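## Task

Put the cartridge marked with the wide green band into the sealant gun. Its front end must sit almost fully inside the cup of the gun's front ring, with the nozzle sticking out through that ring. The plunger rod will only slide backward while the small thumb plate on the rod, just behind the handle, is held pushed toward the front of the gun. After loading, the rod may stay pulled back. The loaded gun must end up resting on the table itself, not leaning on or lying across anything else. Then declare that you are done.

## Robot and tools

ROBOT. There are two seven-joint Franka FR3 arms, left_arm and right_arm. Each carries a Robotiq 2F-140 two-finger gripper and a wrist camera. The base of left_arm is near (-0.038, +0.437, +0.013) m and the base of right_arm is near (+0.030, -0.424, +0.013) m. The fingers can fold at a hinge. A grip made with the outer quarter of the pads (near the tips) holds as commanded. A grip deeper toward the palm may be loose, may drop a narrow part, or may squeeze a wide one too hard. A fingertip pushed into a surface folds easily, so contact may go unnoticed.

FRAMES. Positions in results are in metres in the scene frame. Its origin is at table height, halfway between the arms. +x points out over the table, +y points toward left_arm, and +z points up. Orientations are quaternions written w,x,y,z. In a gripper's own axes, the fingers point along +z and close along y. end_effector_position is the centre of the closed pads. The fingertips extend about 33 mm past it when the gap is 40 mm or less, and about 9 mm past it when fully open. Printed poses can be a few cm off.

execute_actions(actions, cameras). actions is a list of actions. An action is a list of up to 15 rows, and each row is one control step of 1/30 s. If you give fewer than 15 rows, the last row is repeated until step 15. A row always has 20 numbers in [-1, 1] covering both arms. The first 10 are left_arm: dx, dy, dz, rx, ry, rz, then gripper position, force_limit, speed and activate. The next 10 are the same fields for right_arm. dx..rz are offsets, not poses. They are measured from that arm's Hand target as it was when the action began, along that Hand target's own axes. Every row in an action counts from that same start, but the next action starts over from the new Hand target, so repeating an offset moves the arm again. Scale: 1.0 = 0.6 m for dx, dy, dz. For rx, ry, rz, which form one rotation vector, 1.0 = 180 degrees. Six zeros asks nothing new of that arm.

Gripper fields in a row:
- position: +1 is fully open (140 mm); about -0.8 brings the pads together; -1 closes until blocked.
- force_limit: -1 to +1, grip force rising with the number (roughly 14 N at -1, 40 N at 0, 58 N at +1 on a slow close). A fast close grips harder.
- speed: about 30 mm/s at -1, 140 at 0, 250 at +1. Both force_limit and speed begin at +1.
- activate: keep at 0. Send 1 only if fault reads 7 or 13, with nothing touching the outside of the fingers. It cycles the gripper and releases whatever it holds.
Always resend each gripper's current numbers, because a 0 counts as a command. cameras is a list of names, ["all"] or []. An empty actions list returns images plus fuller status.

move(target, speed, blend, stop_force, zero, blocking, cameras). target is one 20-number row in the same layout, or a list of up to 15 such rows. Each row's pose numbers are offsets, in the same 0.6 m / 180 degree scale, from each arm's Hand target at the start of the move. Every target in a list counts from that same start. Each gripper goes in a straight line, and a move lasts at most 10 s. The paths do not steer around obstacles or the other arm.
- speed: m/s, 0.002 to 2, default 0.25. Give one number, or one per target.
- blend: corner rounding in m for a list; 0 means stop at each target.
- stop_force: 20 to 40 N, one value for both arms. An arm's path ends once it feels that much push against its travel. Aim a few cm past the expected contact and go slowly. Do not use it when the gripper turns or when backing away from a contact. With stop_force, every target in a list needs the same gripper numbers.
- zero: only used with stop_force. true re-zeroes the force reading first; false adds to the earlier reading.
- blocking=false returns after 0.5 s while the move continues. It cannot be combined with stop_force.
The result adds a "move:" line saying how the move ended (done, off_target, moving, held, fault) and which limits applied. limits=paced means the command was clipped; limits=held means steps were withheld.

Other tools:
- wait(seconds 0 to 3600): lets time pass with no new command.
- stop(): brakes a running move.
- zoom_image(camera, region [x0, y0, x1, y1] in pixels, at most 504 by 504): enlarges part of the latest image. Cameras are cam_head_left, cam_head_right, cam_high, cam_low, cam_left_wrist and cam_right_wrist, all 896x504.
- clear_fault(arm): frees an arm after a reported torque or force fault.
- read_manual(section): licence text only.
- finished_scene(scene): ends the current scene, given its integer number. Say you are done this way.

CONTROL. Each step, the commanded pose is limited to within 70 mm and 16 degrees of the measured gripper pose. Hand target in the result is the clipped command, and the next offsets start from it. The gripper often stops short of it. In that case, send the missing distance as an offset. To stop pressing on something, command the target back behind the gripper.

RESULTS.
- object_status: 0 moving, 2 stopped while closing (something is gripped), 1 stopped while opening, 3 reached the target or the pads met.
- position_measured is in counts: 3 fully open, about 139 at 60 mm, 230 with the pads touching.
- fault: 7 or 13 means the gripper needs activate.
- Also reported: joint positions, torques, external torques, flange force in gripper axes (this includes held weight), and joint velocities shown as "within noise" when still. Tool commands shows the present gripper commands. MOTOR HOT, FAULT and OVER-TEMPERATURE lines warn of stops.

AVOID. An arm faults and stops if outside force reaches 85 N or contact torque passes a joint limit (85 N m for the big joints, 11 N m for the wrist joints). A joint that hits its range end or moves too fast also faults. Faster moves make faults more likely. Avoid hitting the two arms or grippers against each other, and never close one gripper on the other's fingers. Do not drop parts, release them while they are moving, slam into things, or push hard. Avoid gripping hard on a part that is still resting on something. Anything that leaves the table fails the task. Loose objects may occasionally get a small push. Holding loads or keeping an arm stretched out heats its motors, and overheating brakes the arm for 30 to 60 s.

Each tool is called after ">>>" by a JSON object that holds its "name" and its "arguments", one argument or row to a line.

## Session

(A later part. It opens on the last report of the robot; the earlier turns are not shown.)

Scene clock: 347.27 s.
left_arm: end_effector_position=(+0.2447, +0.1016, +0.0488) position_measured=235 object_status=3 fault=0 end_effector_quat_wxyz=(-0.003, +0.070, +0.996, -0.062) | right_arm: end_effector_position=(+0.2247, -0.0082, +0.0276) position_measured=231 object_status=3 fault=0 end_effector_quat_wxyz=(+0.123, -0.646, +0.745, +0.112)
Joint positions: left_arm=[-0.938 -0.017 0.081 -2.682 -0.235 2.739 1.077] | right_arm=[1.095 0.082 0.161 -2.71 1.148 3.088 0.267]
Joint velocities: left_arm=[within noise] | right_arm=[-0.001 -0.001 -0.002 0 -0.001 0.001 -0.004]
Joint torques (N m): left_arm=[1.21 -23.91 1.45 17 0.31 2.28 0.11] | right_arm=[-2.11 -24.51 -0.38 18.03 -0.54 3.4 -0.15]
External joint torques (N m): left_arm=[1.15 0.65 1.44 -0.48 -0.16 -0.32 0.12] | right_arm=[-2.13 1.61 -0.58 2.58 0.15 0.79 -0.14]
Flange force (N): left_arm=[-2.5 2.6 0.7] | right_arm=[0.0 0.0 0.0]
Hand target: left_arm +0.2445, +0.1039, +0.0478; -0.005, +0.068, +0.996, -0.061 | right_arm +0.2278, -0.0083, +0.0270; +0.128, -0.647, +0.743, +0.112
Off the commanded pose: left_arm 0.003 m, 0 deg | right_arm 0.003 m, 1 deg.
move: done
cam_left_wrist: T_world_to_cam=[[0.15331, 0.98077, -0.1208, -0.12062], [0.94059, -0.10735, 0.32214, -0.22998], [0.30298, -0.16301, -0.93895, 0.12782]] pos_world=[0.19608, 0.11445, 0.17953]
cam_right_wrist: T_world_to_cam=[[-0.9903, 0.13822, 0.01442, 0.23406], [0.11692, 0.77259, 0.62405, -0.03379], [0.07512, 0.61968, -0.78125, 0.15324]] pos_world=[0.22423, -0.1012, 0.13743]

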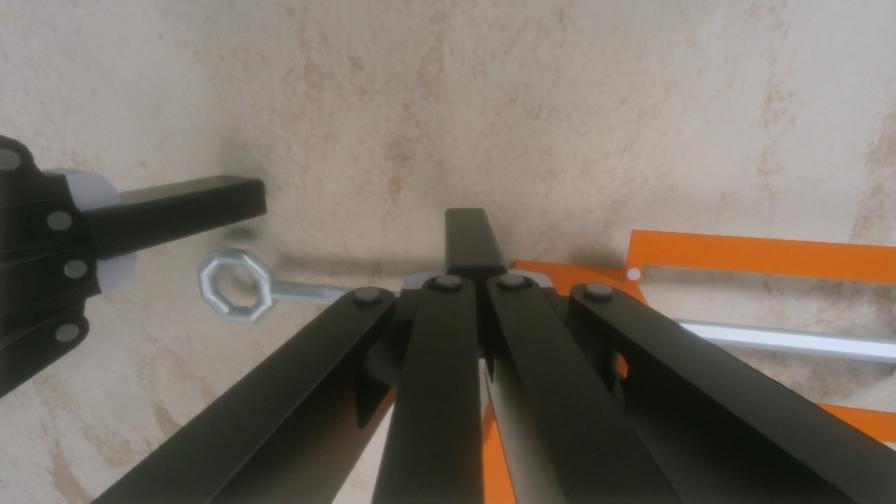

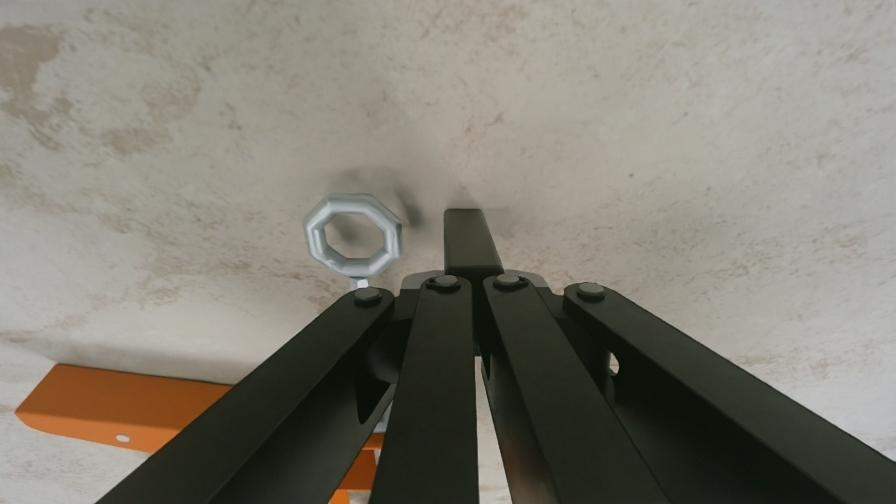

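>>> {"name": "move", "arguments": {
  "target": [
    [0, 0, 0, 0, 0, 0, -1, 0, 0.5, 0, -0.0195, 0, -0.0549, 0, 0, 0, -0.1, 0, 0.5, 0],
    [0, 0, 0, 0, 0, 0, -1, 0, 0.5, 0, -0.0662, -0.0685, -0.0383, 0, 0, 0, -0.1, 0, 0.5, 0],
    [0, 0, 0, 0, 0, 0, -1, 0, 0.5, 0, -0.0483, -0.0685, 0.0118, 0, 0, 0, -0.1, 0, 0.5, 0],
    [0, 0, 0, 0, 0, 0, -1, 0, 0.5, 0, -0.0483, -0.0685, 0.0118, 0, 0, 0, -1, 0, -1, 0]
  ],
  "speed": [0.12, 0.12, 0.05, 0.05],
  "blend": [0.004, 0.004, 0, 0],
  "cameras": ["cam_left_wrist", "cam_right_wrist"]
}}

Scene clock: 395.17 s.
left_arm: end_effector_position=(+0.2446, +0.1024, +0.0484) position_measured=235 object_status=3 fault=0 end_effector_quat_wxyz=(-0.003, +0.069, +0.996, -0.062) | right_arm: end_effector_position=(+0.2725, +0.0155, +0.0305) position_measured=222 object_status=0 fault=0 end_effector_quat_wxyz=(+0.128, -0.645, +0.745, +0.113)
Joint positions: left_arm=[-0.937 -0.017 0.081 -2.683 -0.235 2.739 1.077] | right_arm=[0.997 0.149 0.143 -2.612 0.956 3.048 0.347]
Joint torques (N m): left_arm=[1.39 -23.85 1.43 17.2 0.32 2.34 0.11] | right_arm=[-0.83 -29.94 0.64 17.23 -0.53 2.69 -0.19]
External joint torques (N m): left_arm=[1.34 0.71 1.43 -0.3 -0.16 -0.26 0.13] | right_arm=[-0.88 -0.72 0.22 0.92 0.06 0.02 -0.18]
Flange force (N): left_arm=[-3.2 2.4 1.0] | right_arm=[0.0 0.0 0.0]
Hand target: left_arm +0.2445, +0.1039, +0.0478; -0.005, +0.068, +0.996, -0.061 | right_arm +0.2726, +0.0154, +0.0300; +0.128, -0.647, +0.743, +0.112
Off the commanded pose: left_arm 0.002 m, 0 deg | right_arm 0.000 m, 0 deg.
move: done
cam_left_wrist: T_world_to_cam=[[0.1522, 0.98105, -0.11991, -0.12122], [0.94098, -0.10673, 0.32119, -0.22979], [0.3023, -0.16172, -0.93939, 0.1277]] pos_world=[0.19608, 0.11505, 0.17923]
cam_right_wrist: T_world_to_cam=[[-0.99012, 0.13986, 0.00991, 0.27821], [0.11472, 0.76741, 0.63081, -0.05907], [0.08062, 0.62571, -0.77587, 0.13542]] pos_world=[0.27132, -0.07832, 0.13957]

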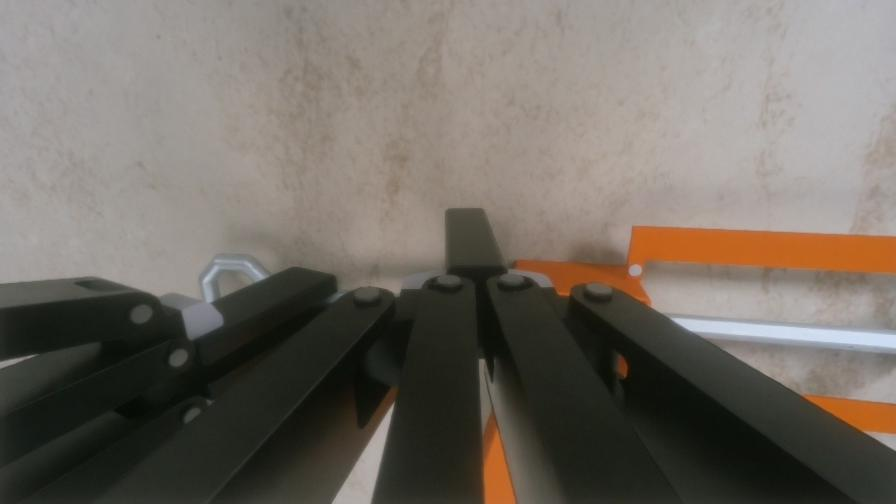

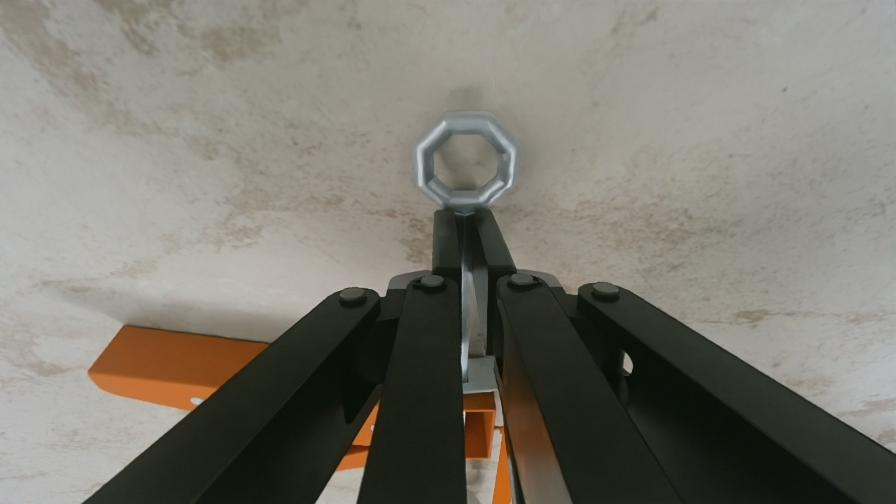

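>>> {"name": "move", "arguments": {
  "target": [
    [-0.0004, 0.0132, -0.0016, 0, 0, 0, -1, 0, 0.5, 0, 0, 0, 0, 0, 0, 0, -1, 0, -1, 0],
    [-0.0004, 0.0132, -0.0016, 0, 0, 0, -1, 0, 0.5, 0, 0.0235, 0.0002, -0.0084, 0, 0, 0, -1, 0, -1, 0]
  ],
  "speed": [0.03, 0.04],
  "cameras": ["cam_left_wrist", "cam_right_wrist"]
}}

Scene clock: 400.43 s.
left_arm: end_effector_position=(+0.2475, +0.1002, +0.0544) position_measured=235 object_status=3 fault=0 end_effector_quat_wxyz=(+0.004, +0.075, +0.995, -0.069) | right_arm: end_effector_position=(+0.2739, +0.0115, +0.0376) position_measured=222 object_status=2 fault=0 end_effector_quat_wxyz=(+0.136, -0.641, +0.746, +0.115)
Joint positions: left_arm=[-0.938 -0.034 0.083 -2.69 -0.238 2.748 1.093] | right_arm=[0.974 0.122 0.167 -2.629 1.002 3.055 0.31]
Joint velocities: left_arm=[within noise] | right_arm=[-0.002 0 0 -0.001 0.001 0 -0.006]
Joint torques (N m): left_arm=[6.33 -20.47 5.95 12.36 0.85 0.95 0.14] | right_arm=[-2.79 -26.79 -0.87 8.35 -0.22 1.75 -0.8]
External joint torques (N m): left_arm=[6.36 3.69 6.09 -5.38 0.35 -1.69 0.15] | right_arm=[-2.8 1.69 -1.24 -8.21 0.43 -0.93 -0.79]
Flange force (N): left_arm=[-4.4 16.1 0.7] | right_arm=[0.0 0.0 0.0]
Hand target: left_arm +0.2458, +0.1118, +0.0478; -0.005, +0.068, +0.996, -0.061 | right_arm +0.2704, +0.0006, +0.0300; +0.128, -0.647, +0.743, +0.112
Off the commanded pose: left_arm 0.013 m, 1 deg | right_arm 0.014 m, 1 deg.
move: off_target (left_arm, right_arm)
cam_left_wrist: T_world_to_cam=[[0.16441, 0.97747, -0.13236, -0.12083], [0.93522, -0.11181, 0.33596, -0.23352], [0.31359, -0.17902, -0.93253, 0.13066]] pos_world=[0.19728, 0.11539, 0.1843]
cam_right_wrist: T_world_to_cam=[[-0.98896, 0.1481, 0.00421, 0.27986], [0.11612, 0.75715, 0.64284, -0.06126], [0.09201, 0.63623, -0.76599, 0.13973]] pos_world=[0.27103, -0.08397, 0.14523]

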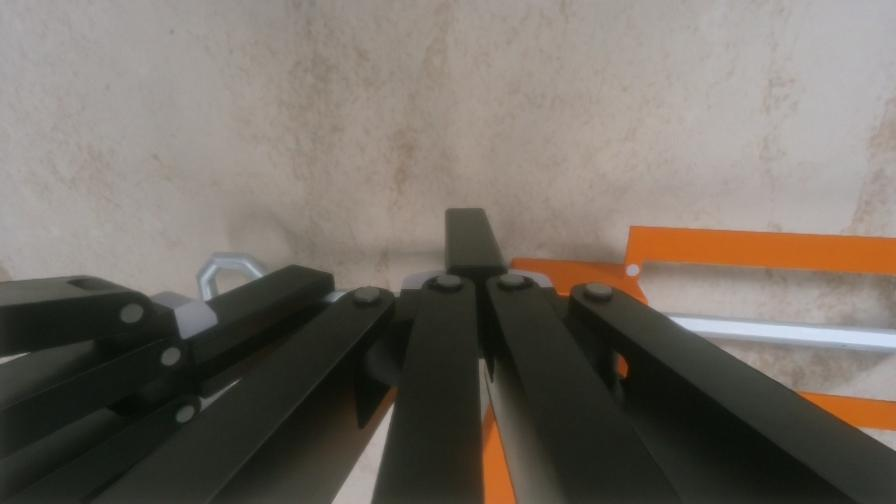

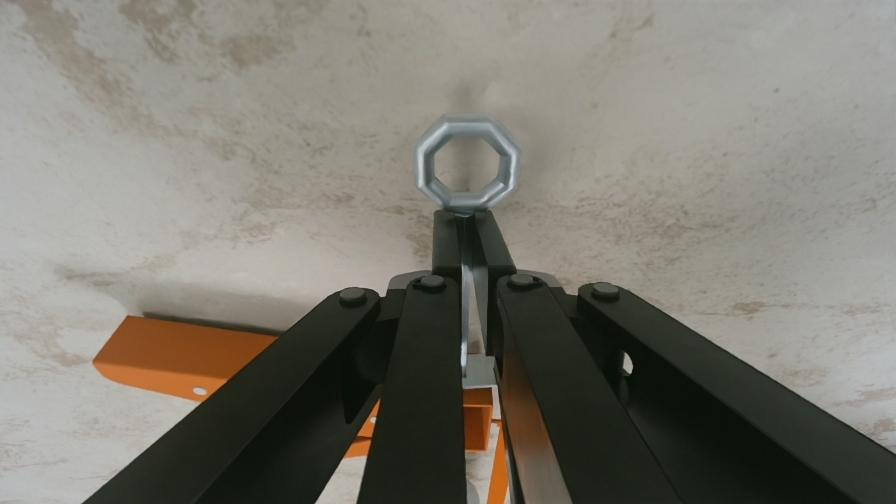

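>>> {"name": "move", "arguments": {
  "target": [0.0013, -0.0446, 0.0055, 0, 0, 0, -1, 0, 0.5, 0, -0.0200, -0.0003, 0.0036, 0, 0, 0, -1, 0, -1, 0],
  "speed": 0.06
}}

>>> {"name": "move", "arguments": {
  "target": [0, 0, 0.0500, 0, 0, 0, -1, 0, 0.5, 0, 0, 0, 0, 0, 0, 0, -1, 0, -1, 0],
  "speed": 0.04,
  "stop_force": 20,
  "cameras": ["cam_left_wrist", "cam_right_wrist"]
}}

Scene clock: 422.17 s.
left_arm: end_effector_position=(+0.2423, +0.0858, +0.0481) position_measured=235 object_status=3 fault=0 end_effector_quat_wxyz=(-0.004, +0.068, +0.996, -0.062) | right_arm: end_effector_position=(+0.2733, +0.0113, +0.0321) position_measured=222 object_status=2 fault=0 end_effector_quat_wxyz=(+0.130, -0.647, +0.743, +0.111)
Joint positions: left_arm=[-0.952 0.011 0.067 -2.649 -0.238 2.734 1.049] | right_arm=[0.984 0.137 0.153 -2.624 0.96 3.052 0.334]
Joint torques (N m): left_arm=[-0.03 -24.68 0.43 18.36 1.1 2.36 -0.26] | right_arm=[-0.28 -29.81 0.07 18.44 -0.96 2.48 0.42]
External joint torques (N m): left_arm=[-0.03 0.89 0.41 0.81 0.61 -0.24 -0.25] | right_arm=[-0.29 -0.87 -0.31 1.99 -0.36 -0.23 0.43]
Flange force (N): left_arm=[-3.6 -3.4 0.6] | right_arm=[0.0 0.0 0.0]
Hand target: left_arm +0.2413, +0.0852, +0.0478; -0.005, +0.068, +0.996, -0.061 | right_arm +0.2723, +0.0125, +0.0320; +0.128, -0.647, +0.743, +0.112
Off the commanded pose: left_arm 0.001 m, 0 deg | right_arm 0.002 m, 0 deg.
move: done

Scene clock: 424.00 s.
left_arm: end_effector_position=(+0.2393, +0.0863, +0.0301) position_measured=235 object_status=3 fault=0 end_effector_quat_wxyz=(-0.009, +0.065, +0.996, -0.059) | right_arm: end_effector_position=(+0.2733, +0.0113, +0.0321) position_measured=222 object_status=2 fault=0 end_effector_quat_wxyz=(+0.130, -0.647, +0.743, +0.111)
Joint positions: left_arm=[-0.954 0.063 0.059 -2.644 -0.271 2.769 1.067] | right_arm=[0.984 0.137 0.153 -2.624 0.96 3.052 0.334]
Joint torques (N m): left_arm=[-1.86 -17.36 -1.81 19.21 -0.22 6.1 0.19] | right_arm=[-0.77 -29.87 0.42 18.35 -0.73 2.46 0.35]
External joint torques (N m): left_arm=[-1.84 9.2 -1.96 2.5 -0.68 3.53 0.2] | right_arm=[-0.76 -0.98 0.06 1.93 -0.13 -0.24 0.36]
Flange force (N): left_arm=[-15.8 -14.9 42.7] | right_arm=[0.0 0.0 0.0]
Hand target: left_arm +0.2409, +0.0828, +0.0267; -0.005, +0.068, +0.996, -0.061 (not the last commanded pose) | right_arm +0.2723, +0.0125, +0.0320; +0.128, -0.647, +0.743, +0.113
Off the commanded pose: left_arm 0.013 m, 1 deg | right_arm 0.002 m, 0 deg.
move: contact (left_arm)
cam_left_wrist: T_world_to_cam=[[0.1441, 0.98284, -0.1152, -0.10521], [0.94542, -0.10235, 0.30936, -0.22173], [0.29226, -0.15349, -0.94394, 0.11124]] pos_world=[0.19228, 0.09778, 0.16148]
cam_right_wrist: T_world_to_cam=[[-0.99088, 0.13467, 0.00367, 0.28005], [0.10672, 0.76802, 0.63147, -0.0546], [0.08222, 0.6261, -0.7754, 0.13882]] pos_world=[0.27191, -0.08269, 0.14109]

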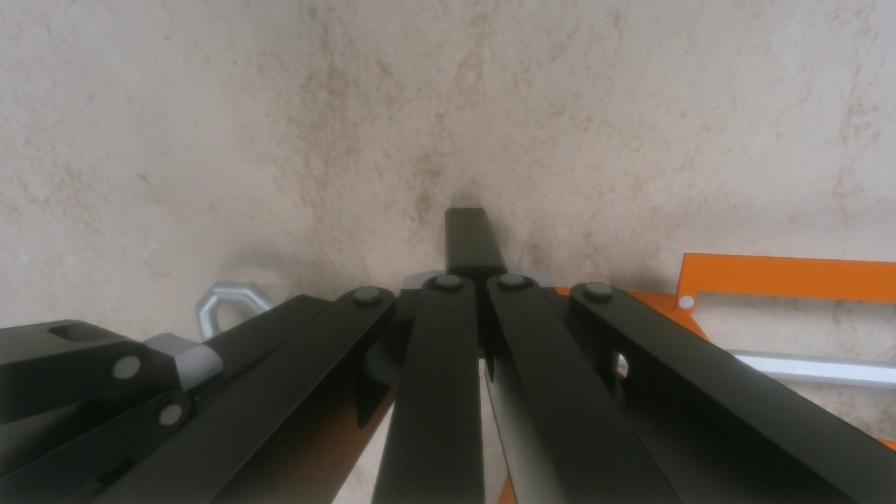

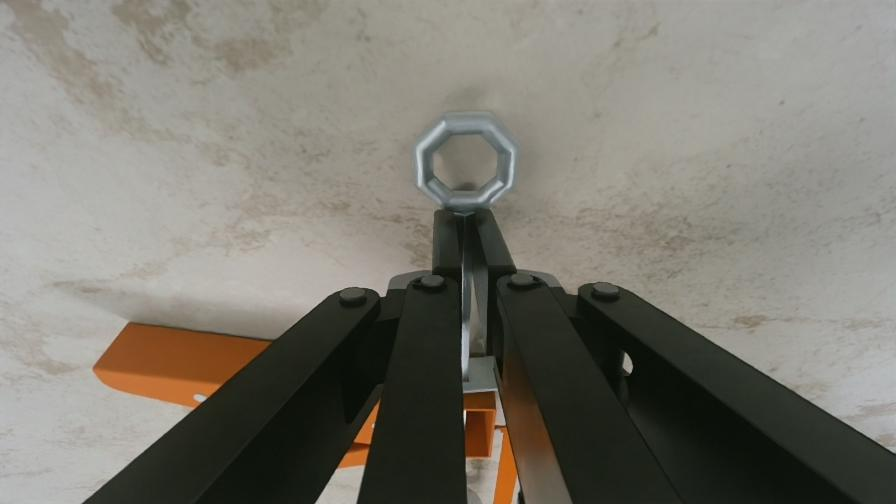

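>>> {"name": "move", "arguments": {
  "target": [
    [-0.0005, 0.0002, -0.0140, 0, 0, 0, -1, 0, 0.5, 0, 0, 0, 0, 0, 0, 0, -1, 0, -1, 0],
    [-0.0018, 0.0475, -0.0182, 0, 0, 0, -1, 0, 0.5, 0, 0, 0, 0, 0, 0, 0, -1, 0, -1, 0],
    [-0.0023, 0.0643, -0.0185, 0, 0, 0, -1, 0, 0.5, 0, 0.0193, 0.0003, -0.0053, 0, 0, 0, -1, 0, -1, 0]
  ],
  "speed": [0.05, 0.04, 0.03],
  "blend": [0.003, 0.002, 0],
  "cameras": ["cam_left_wrist", "cam_right_wrist"]
}}

Scene clock: 443.10 s.
left_arm: end_effector_position=(+0.2483, +0.1101, +0.0389) position_measured=235 object_status=3 fault=0 end_effector_quat_wxyz=(+0.002, +0.076, +0.995, -0.067) | right_arm: end_effector_position=(+0.2740, +0.0095, +0.0374) position_measured=222 object_status=2 fault=0 end_effector_quat_wxyz=(+0.135, -0.641, +0.746, +0.115)
Joint positions: left_arm=[-0.925 0 0.08 -2.706 -0.274 2.789 1.143] | right_arm=[0.968 0.119 0.172 -2.633 1 3.055 0.311]
Joint velocities: left_arm=[0 0 0 0.001 -0.001 0 0.007] | right_arm=[within noise]
Joint torques (N m): left_arm=[6.15 -21.23 5.78 11.77 0.44 1.57 0.16] | right_arm=[-2.31 -27.23 -0.47 9.87 -0.24 1.66 -0.73]
External joint torques (N m): left_arm=[6.16 3.17 5.79 -5.05 -0.04 -1.04 0.17] | right_arm=[-2.37 1.08 -0.89 -6.63 0.4 -1 -0.72]
Flange force (N): left_arm=[-3.3 16.2 1.1] | right_arm=[0.0 0.0 0.0]
Hand target: left_arm +0.2477, +0.1218, +0.0330; -0.005, +0.068, +0.996, -0.061 | right_arm +0.2704, +0.0006, +0.0311; +0.128, -0.647, +0.743, +0.113
Off the commanded pose: left_arm 0.013 m, 1 deg | right_arm 0.011 m, 1 deg.
move: off_target (left_arm, right_arm)
cam_left_wrist: T_world_to_cam=[[0.16629, 0.9776, -0.12905, -0.13328], [0.93572, -0.11516, 0.33341, -0.22758], [0.31108, -0.1762, -0.93391, 0.11812]] pos_world=[0.19837, 0.1249, 0.16899]
cam_right_wrist: T_world_to_cam=[[-0.98888, 0.14865, 0.00442, 0.28022], [0.11683, 0.75811, 0.64158, -0.05983], [0.09202, 0.63497, -0.76704, 0.1409]] pos_world=[0.27113, -0.08577, 0.14522]

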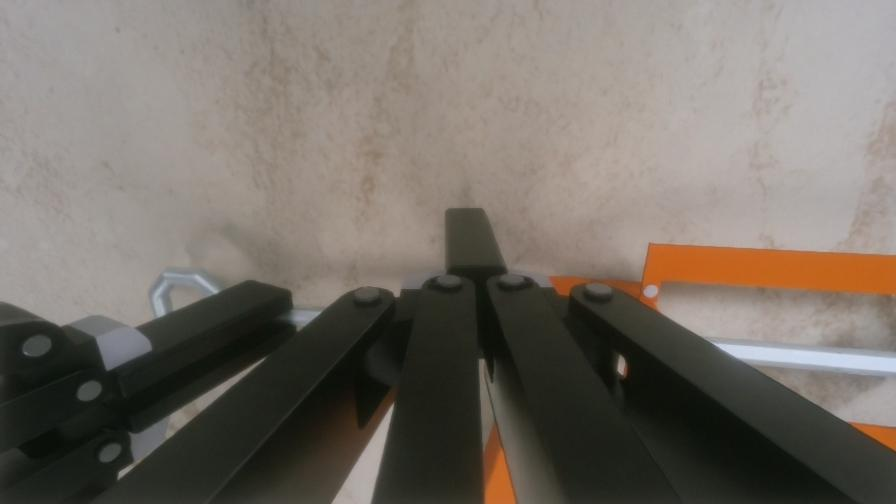

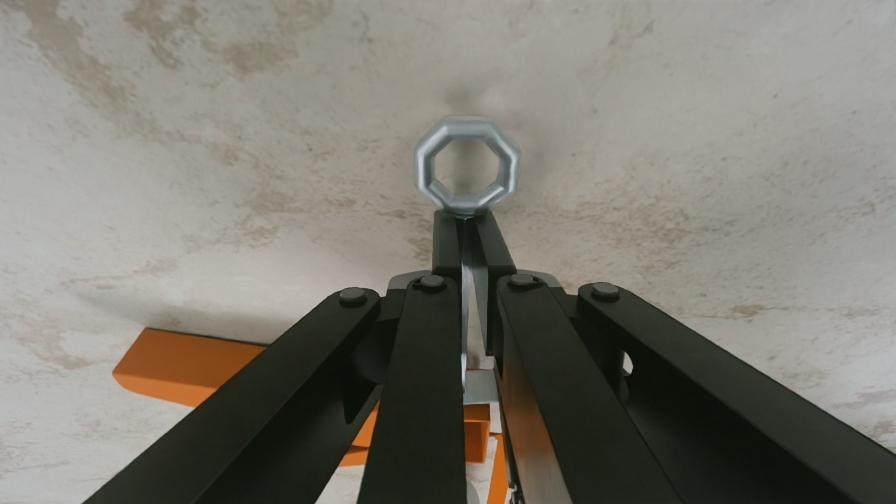

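>>> {"name": "move", "arguments": {
  "target": [0, 0, 0, 0, 0, 0, -1, 0, 0.5, 0, 0.0958, 0.0014, -0.0288, 0, 0, 0, -1, 0, -1, 0],
  "speed": 0.06,
  "cameras": ["cam_left_wrist", "cam_right_wrist"]
}}

Scene clock: 461.57 s.
left_arm: end_effector_position=(+0.2501, +0.1107, +0.0392) position_measured=235 object_status=3 fault=0 end_effector_quat_wxyz=(+0.004, +0.075, +0.995, -0.068) | right_arm: end_effector_position=(+0.2642, -0.0486, +0.0347) position_measured=222 object_status=2 fault=0 end_effector_quat_wxyz=(+0.132, -0.641, +0.747, +0.114)
Joint positions: left_arm=[-0.922 -0.001 0.08 -2.707 -0.275 2.793 1.145] | right_arm=[0.922 0.02 0.198 -2.752 1.23 3.041 0.07]
Joint velocities: left_arm=[within noise] | right_arm=[0 -0.001 0 0.001 0 0 -0.006]
Joint torques (N m): left_arm=[5.69 -21.03 5.58 11.76 0.75 1.02 0.08] | right_arm=[-2.69 -21.92 -1.34 8.31 -0.45 2.15 -0.87]
External joint torques (N m): left_arm=[5.76 3.33 5.65 -5.05 0.26 -1.59 0.09] | right_arm=[-2.73 2.26 -1.44 -7.39 0.26 -0.32 -0.86]
Flange force (N): left_arm=[-3.5 14.8 -0.7] | right_arm=[0.0 0.0 0.0]
Hand target: left_arm +0.2475, +0.1217, +0.0331; -0.005, +0.068, +0.996, -0.061 | right_arm +0.2614, -0.0586, +0.0280; +0.128, -0.647, +0.743, +0.113
Off the commanded pose: left_arm 0.013 m, 1 deg | right_arm 0.012 m, 1 deg.
move: off_target (right_arm)
cam_left_wrist: T_world_to_cam=[[0.16393, 0.97776, -0.13079, -0.13344], [0.93509, -0.11179, 0.33632, -0.22965], [0.31422, -0.17743, -0.93262, 0.11722]] pos_world=[0.19978, 0.1256, 0.1691]
cam_right_wrist: T_world_to_cam=[[-0.9887, 0.14974, 0.00721, 0.2791], [0.12003, 0.76189, 0.63649, -0.01327], [0.08982, 0.63016, -0.77125, 0.17707]] pos_world=[0.26164, -0.14326, 0.143]

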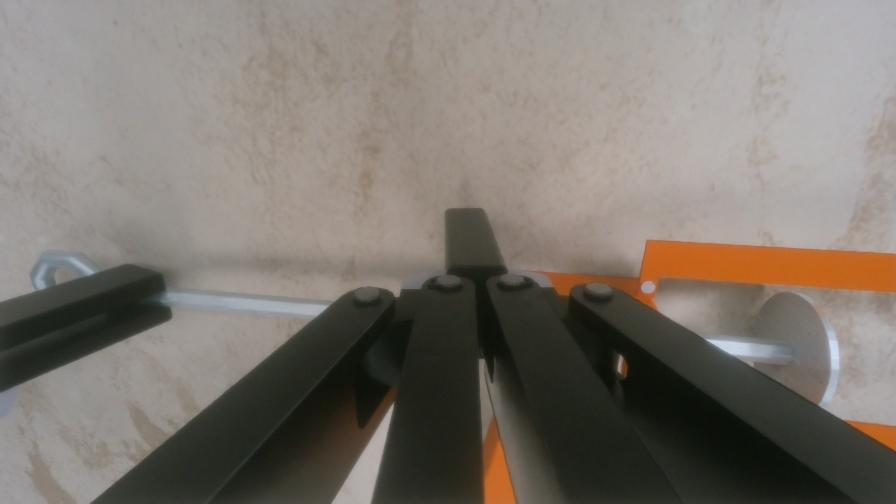

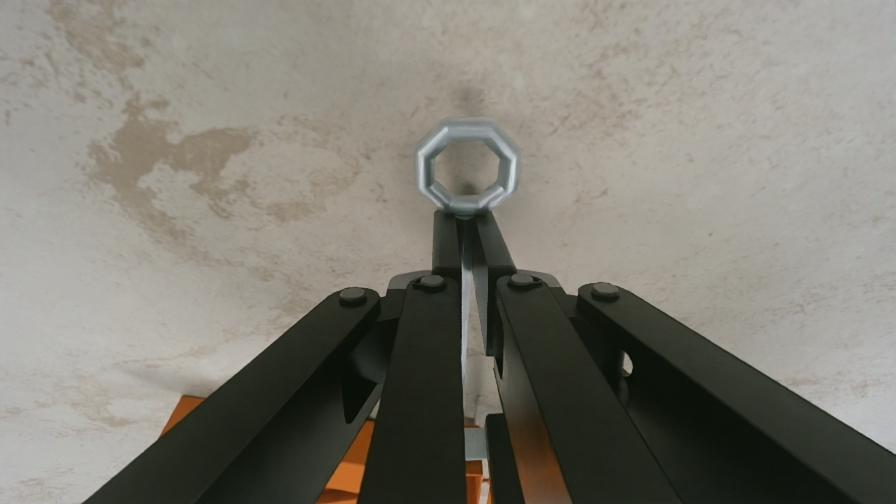

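>>> {"name": "move", "arguments": {
  "target": [0, 0, 0, 0, 0, 0, -1, 0, 0.5, 0, 0.0863, 0.0012, -0.0308, 0, 0, 0, -1, 0, -1, 0],
  "speed": 0.06,
  "cameras": ["cam_left_wrist", "cam_right_wrist", "cam_high"]
}}

Scene clock: 471.23 s.
left_arm: end_effector_position=(+0.2512, +0.1100, +0.0402) position_measured=235 object_status=3 fault=0 end_effector_quat_wxyz=(+0.005, +0.074, +0.995, -0.069) | right_arm: end_effector_position=(+0.2569, -0.1020, +0.0348) position_measured=222 object_status=2 fault=0 end_effector_quat_wxyz=(+0.133, -0.641, +0.747, +0.116)
Joint positions: left_arm=[-0.921 -0.002 0.08 -2.706 -0.276 2.794 1.145] | right_arm=[0.91 -0.088 0.162 -2.868 1.388 3.008 -0.127]
Joint velocities: left_arm=[within noise] | right_arm=[-0.001 0.001 0 0 0.001 -0.001 -0.005]
Joint torques (N m): left_arm=[5.52 -20.77 5.31 11.73 0.81 0.89 0.05] | right_arm=[-2.06 -17.39 -1.48 7.24 -0.6 2.52 -0.92]
External joint torques (N m): left_arm=[5.66 3.64 5.45 -5.15 0.31 -1.74 0.06] | right_arm=[-2.08 2.77 -1.37 -7.99 0.12 0.21 -0.91]
Flange force (N): left_arm=[-3.6 14.2 -0.2] | right_arm=[0.0 0.0 0.0]
Hand target: left_arm +0.2475, +0.1217, +0.0331; -0.005, +0.068, +0.996, -0.061 | right_arm +0.2531, -0.1130, +0.0280; +0.128, -0.647, +0.743, +0.113
Off the commanded pose: left_arm 0.014 m, 2 deg | right_arm 0.013 m, 1 deg.
move: off_target (right_arm)
cam_left_wrist: T_world_to_cam=[[0.1638, 0.97753, -0.13268, -0.13268], [0.9344, -0.11061, 0.33861, -0.23115], [0.31633, -0.17944, -0.93152, 0.11739]] pos_world=[0.20059, 0.1252, 0.17001]
cam_right_wrist: T_world_to_cam=[[-0.98878, 0.14911, 0.00873, 0.27975], [0.12002, 0.75836, 0.64069, 0.02763], [0.08891, 0.63455, -0.76775, 0.21211]] pos_world=[0.25444, -0.19727, 0.1427]
Images, in order (width x height): cam_high 896x504, cam_left_wrist 896x504, cam_right_wrist 896x504.

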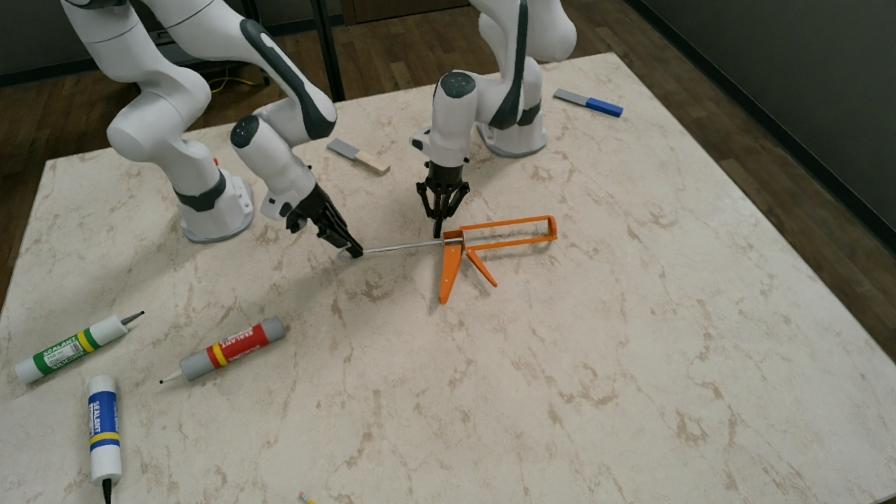

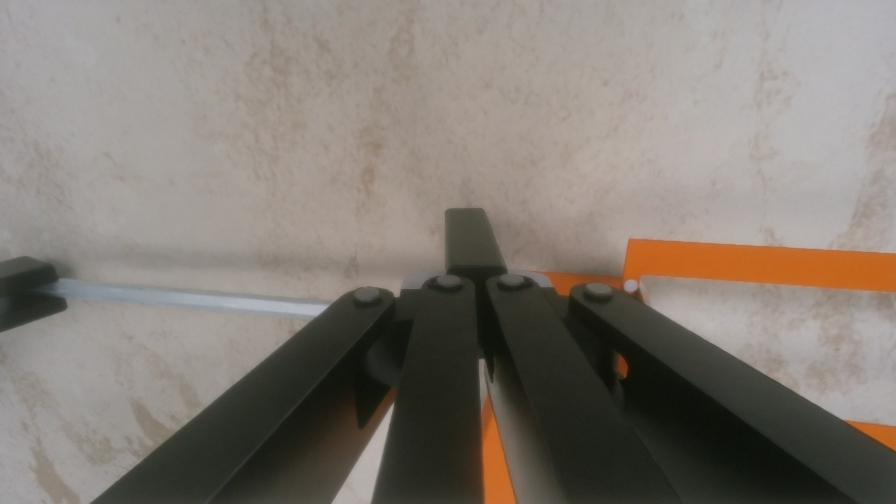

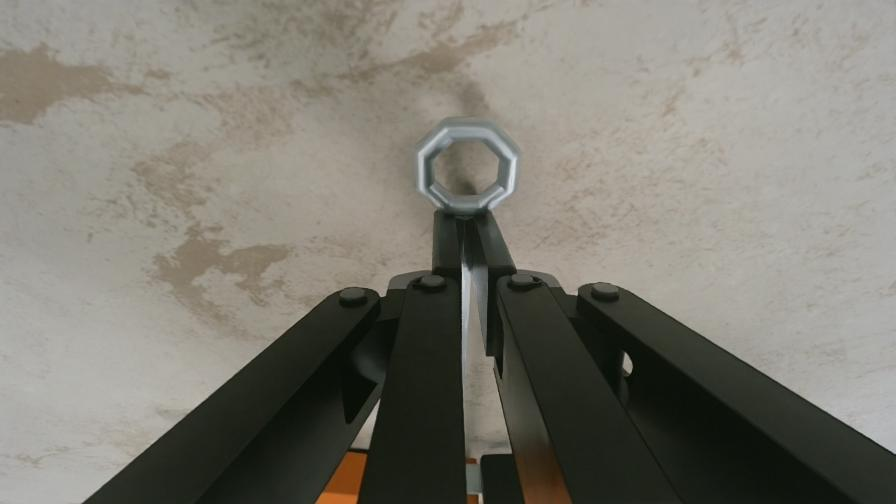

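>>> {"name": "move", "arguments": {
  "target": [
    [0.0014, -0.0446, 0.0055, 0, 0, 0, -1, 0, 0.5, 0, -0.0168, -0.0002, 0.0025, 0, 0, 0, -1, 0, -1, 0],
    [0.0014, -0.0446, 0.0055, 0, 0, 0, -1, 0, 0.5, 0, -0.0168, -0.0002, 0.0025, 0, 0, 0, 0.43, 0, 0.5, 0],
    [0.0017, -0.0650, -0.1600, 0, 0, 0, -1, 0, 0.5, 0, -0.0772, 0, -0.1668, 0, 0, 0, 0.43, 0, 0.5, 0],
    [-0.0388, 0.2939, -0.2494, -0.0305, -0.0304, -0.4899, 0.6, 0, 0.5, 0, 0.8943, -0.3235, -0.5340, -0.0251, 0.1069, -0.1468, 0.43, 0, 0.5, 0]
  ],
  "speed": [0.1, 0.1, 0.2, 0.35],
  "blend": [0, 0, 0.02, 0],
  "cameras": ["all"]
}}

Scene clock: 543.20 s.
left_arm: end_effector_position=(+0.2969, +0.3106, +0.1592) position_measured=53 object_status=0 fault=0 end_effector_quat_wxyz=(+0.001, -0.644, +0.765, +0.001) | right_arm: end_effector_position=(+0.3618, -0.7477, +0.1497) position_measured=75 object_status=3 fault=0 end_effector_quat_wxyz=(+0.000, +0.812, -0.584, +0.002)
Joint positions: left_arm=[-0.137 -0.503 -0.246 -2.762 -0.151 2.266 -0.074] | right_arm=[-0.031 -0.192 -0.75 -2.462 -0.177 2.316 -0.965]
Joint torques (N m): left_arm=[0.51 -12.72 2.93 23.05 0.43 2.34 -0.27] | right_arm=[-0.76 -17.14 3.37 23.35 0.95 2.36 -0.11]
External joint torques (N m): left_arm=[0.55 -0.13 0.77 0.56 -0.14 -0.23 -0.27] | right_arm=[-0.7 0.2 -0.1 1.09 0.34 -0.31 -0.11]
Flange force (N): left_arm=[-1.0 -1.1 -2.0] | right_arm=[4.6 -1.4 -1.3]
Hand target: left_arm +0.2971, +0.3099, +0.1601; +0.000, -0.646, +0.763, +0.000 | right_arm +0.3611, -0.7470, +0.1490; -0.001, +0.813, -0.582, +0.000
Off the commanded pose: left_arm 0.001 m, 0 deg | right_arm 0.001 m, 0 deg.
move: done
cam_left_wrist: T_world_to_cam=[[-0.98255, 0.18598, 0.0035, 0.24398], [0.17719, 0.93002, 0.32197, -0.38763], [0.05662, 0.31697, -0.94674, 0.17506]] pos_world=[0.2985, 0.25964, 0.28969]
cam_right_wrist: T_world_to_cam=[[-0.94809, -0.31798, 0.00412, 0.11555], [-0.2988, 0.89519, 0.33068, 0.73136], [-0.10884, 0.31229, -0.94373, 0.5576]] pos_world=[0.38877, -0.7921, 0.2839]

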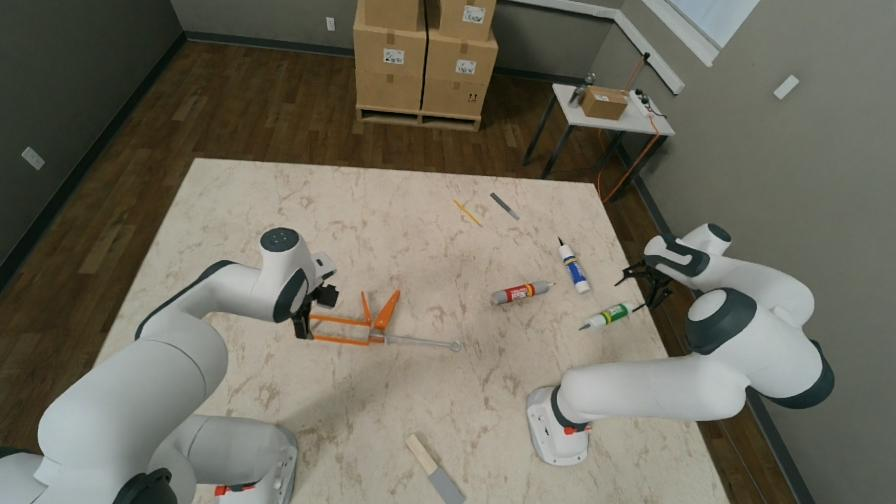

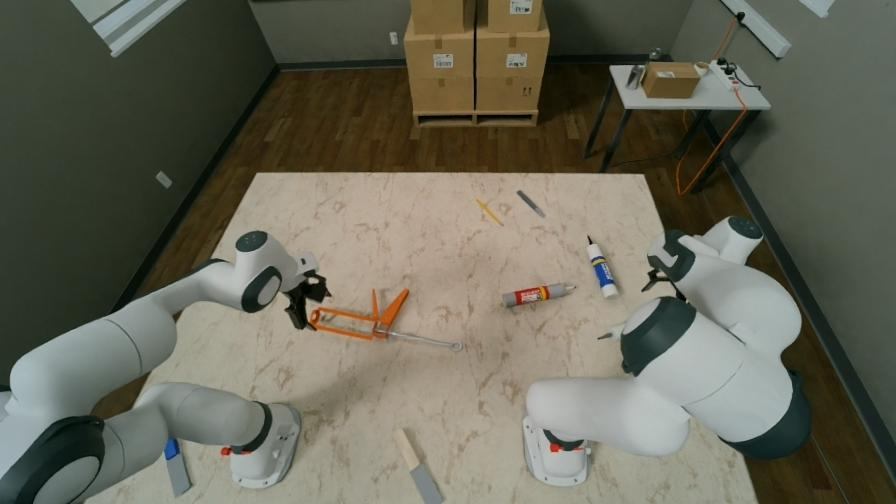

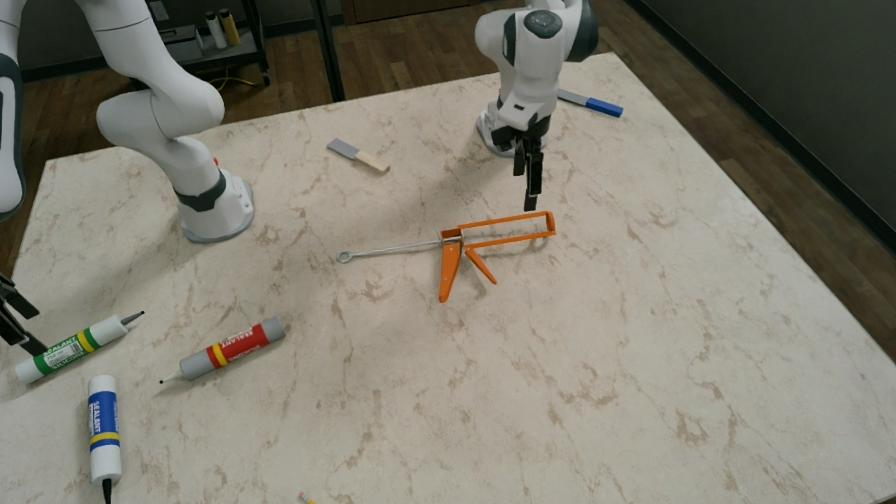

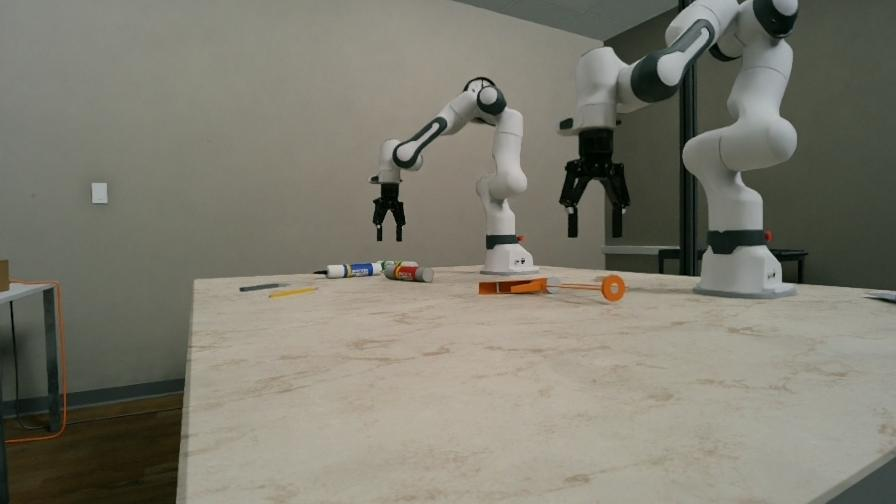

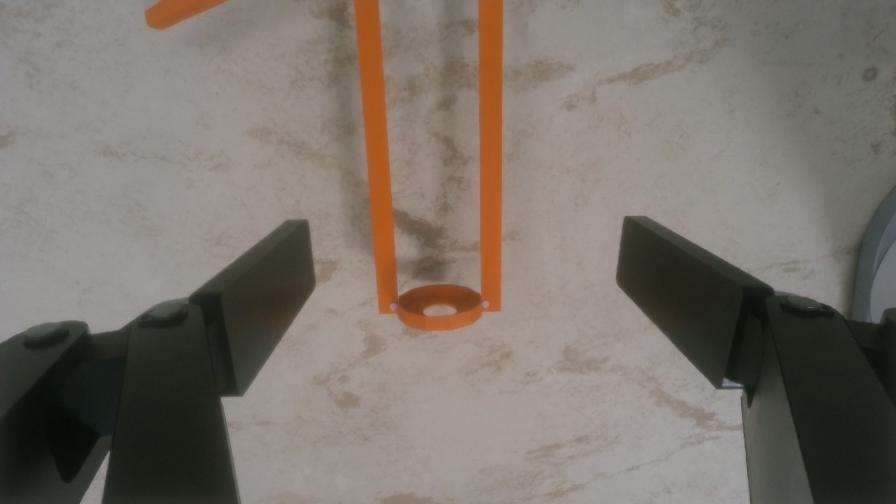

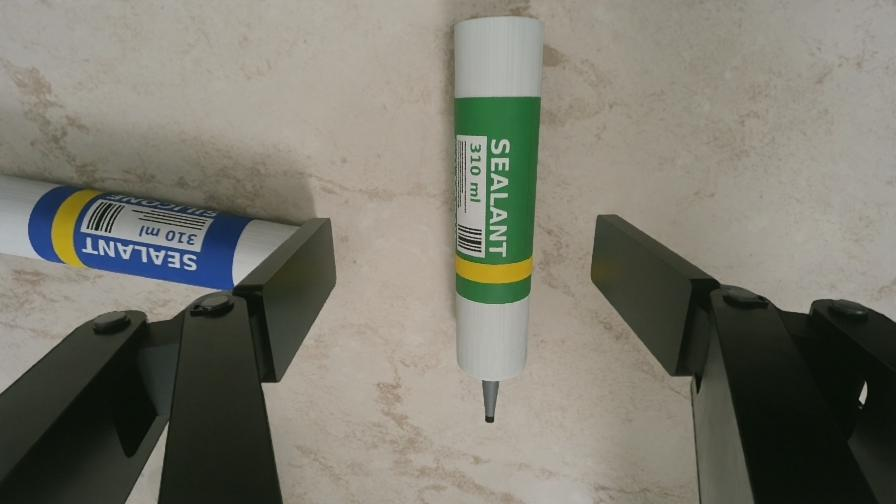

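>>> {"name": "zoom_image", "arguments": {
  "camera": "cam_left_wrist",
  "region": [340, 180, 540, 350]
}}

>>> {"name": "zoom_image", "arguments": {
  "camera": "cam_right_wrist",
  "region": [400, 0, 600, 440]
}}

>>> {"name": "zoom_image", "arguments": {
  "camera": "cam_low",
  "region": [460, 260, 640, 310]
}}

>>> {"name": "zoom_image", "arguments": {
  "camera": "cam_high",
  "region": [420, 190, 580, 310]
}}

Scaled by 2.520 from the camera's image (finer frame: 1280x720).

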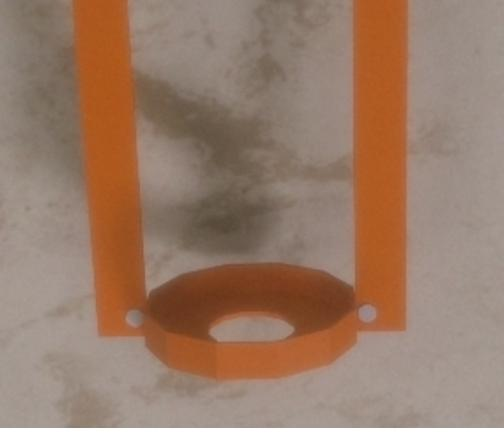

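Scaled by 1.145 from the camera's image (finer frame: 1280x720).

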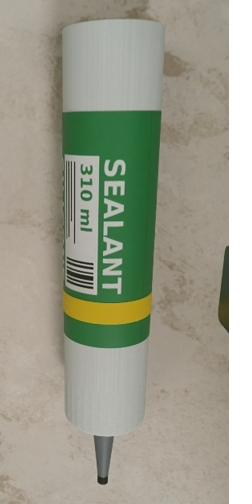

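Scaled by 2.800 from the camera's image (finer frame: 1280x720).

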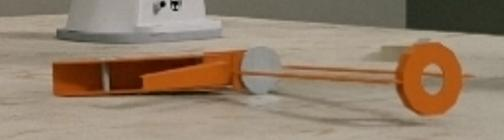

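Scaled by 3.150 from the camera's image (finer frame: 1280x720).

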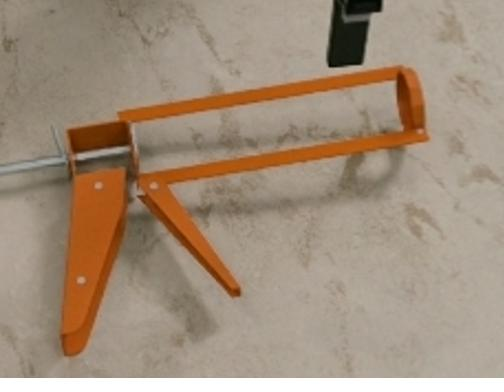

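>>> {"name": "move", "arguments": {
  "target": [
    [-0.2068, -0.0262, 0.1153, 0, 0.1944, 0, 0.6, 0, 0.5, 0, -0.0047, 0.1588, 0.1482, 0, 0, 0, -1, 0, 0.5, 0],
    [-0.1495, -0.0263, 0.1973, 0, 0.1944, 0, 0.6, 0, 0.5, 0, -0.0047, 0.1588, 0.1482, 0, 0, 0, -1, 0, 0.5, 0],
    [-0.1495, -0.0263, 0.1973, 0, 0.1944, 0, -1, -0.3, -1, 0, -0.0047, 0.1588, 0.1482, 0, 0, 0, -1, 0, 0.5, 0]
  ],
  "speed": [0.25, 0.1, 0.1],
  "cameras": ["cam_left_wrist", "cam_high"]
}}

>>> {"name": "move", "arguments": {
  "target": [0, 0, 0, 0, 0, 0, -1, -0.3, -1, 0, 0, 0, 0.1167, 0, 0, 0, -1, 0, 0.5, 0],
  "speed": 0.05,
  "stop_force": 20
}}

Scene clock: 672.33 s.
left_arm: end_effector_position=(+0.3270, +0.3959, +0.0421) position_measured=110 object_status=0 fault=0 end_effector_quat_wxyz=(-0.230, -0.616, +0.728, -0.194) | right_arm: end_effector_position=(+0.2693, -0.7735, +0.0599) position_measured=235 object_status=3 fault=0 end_effector_quat_wxyz=(-0.001, +0.812, -0.584, -0.002)
Joint positions: left_arm=[-0.29 0.094 0.523 -2.599 -0.79 2.225 1.051] | right_arm=[-0.05 -0.078 -0.95 -2.645 -0.121 2.591 -1.209]
Joint torques (N m): left_arm=[0.27 -21.99 1.55 15.82 -0.24 0.87 0.14] | right_arm=[-1.04 -14.52 1.68 20.01 0.79 2.95 -0.06]
External joint torques (N m): left_arm=[0.32 0.96 0.41 0.21 -0.36 0.13 0.13] | right_arm=[-1.06 0.15 0.07 1.22 0.35 0.29 -0.06]
Flange force (N): left_arm=[-4.3 -2.7 3.0] | right_arm=[0.0 0.0 0.0]
Hand target: left_arm +0.3276, +0.3958, +0.0417; -0.229, -0.616, +0.728, -0.194 | right_arm +0.2699, -0.7748, +0.0600; -0.001, +0.813, -0.582, +0.000
Off the commanded pose: left_arm 0.001 m, 0 deg | right_arm 0.001 m, 0 deg.
move: done
cam_left_wrist: T_world_to_cam=[[-0.98373, 0.1796, -0.004, 0.26134], [0.17346, 0.94383, -0.28122, -0.41356], [-0.04674, -0.27734, -0.95963, 0.30506]] pos_world=[0.34308, 0.428, 0.17749]
Images, in order (width x height): cam_high 896x504, cam_left_wrist 896x504.

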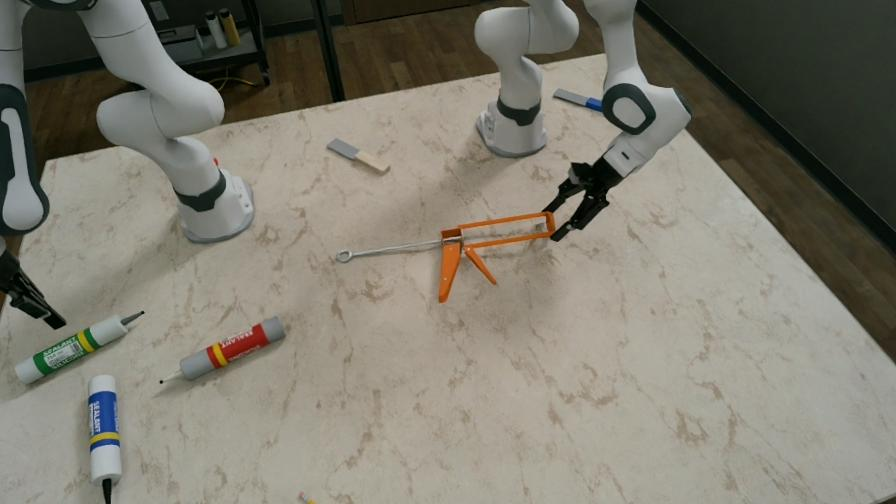

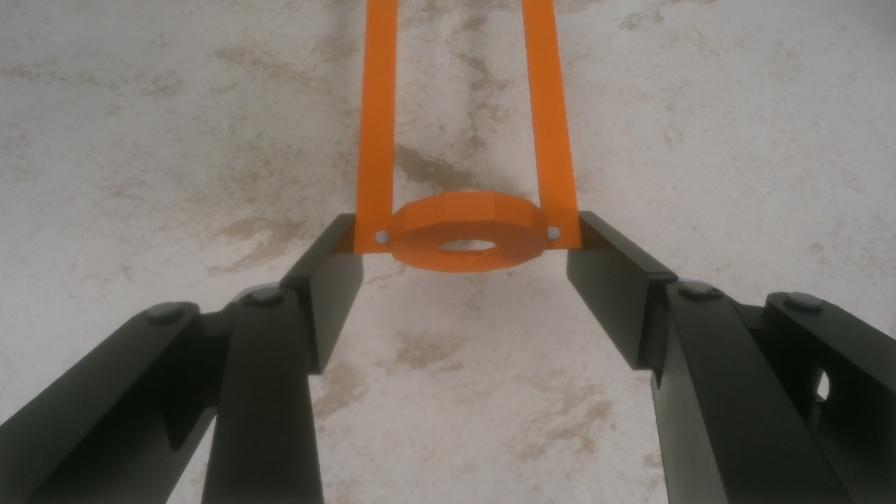

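stop_force needs force readings from the last 0.2 s for each arm that does not count as still, and right_arm is near a pose where its force cannot be read; nothing of the call was run


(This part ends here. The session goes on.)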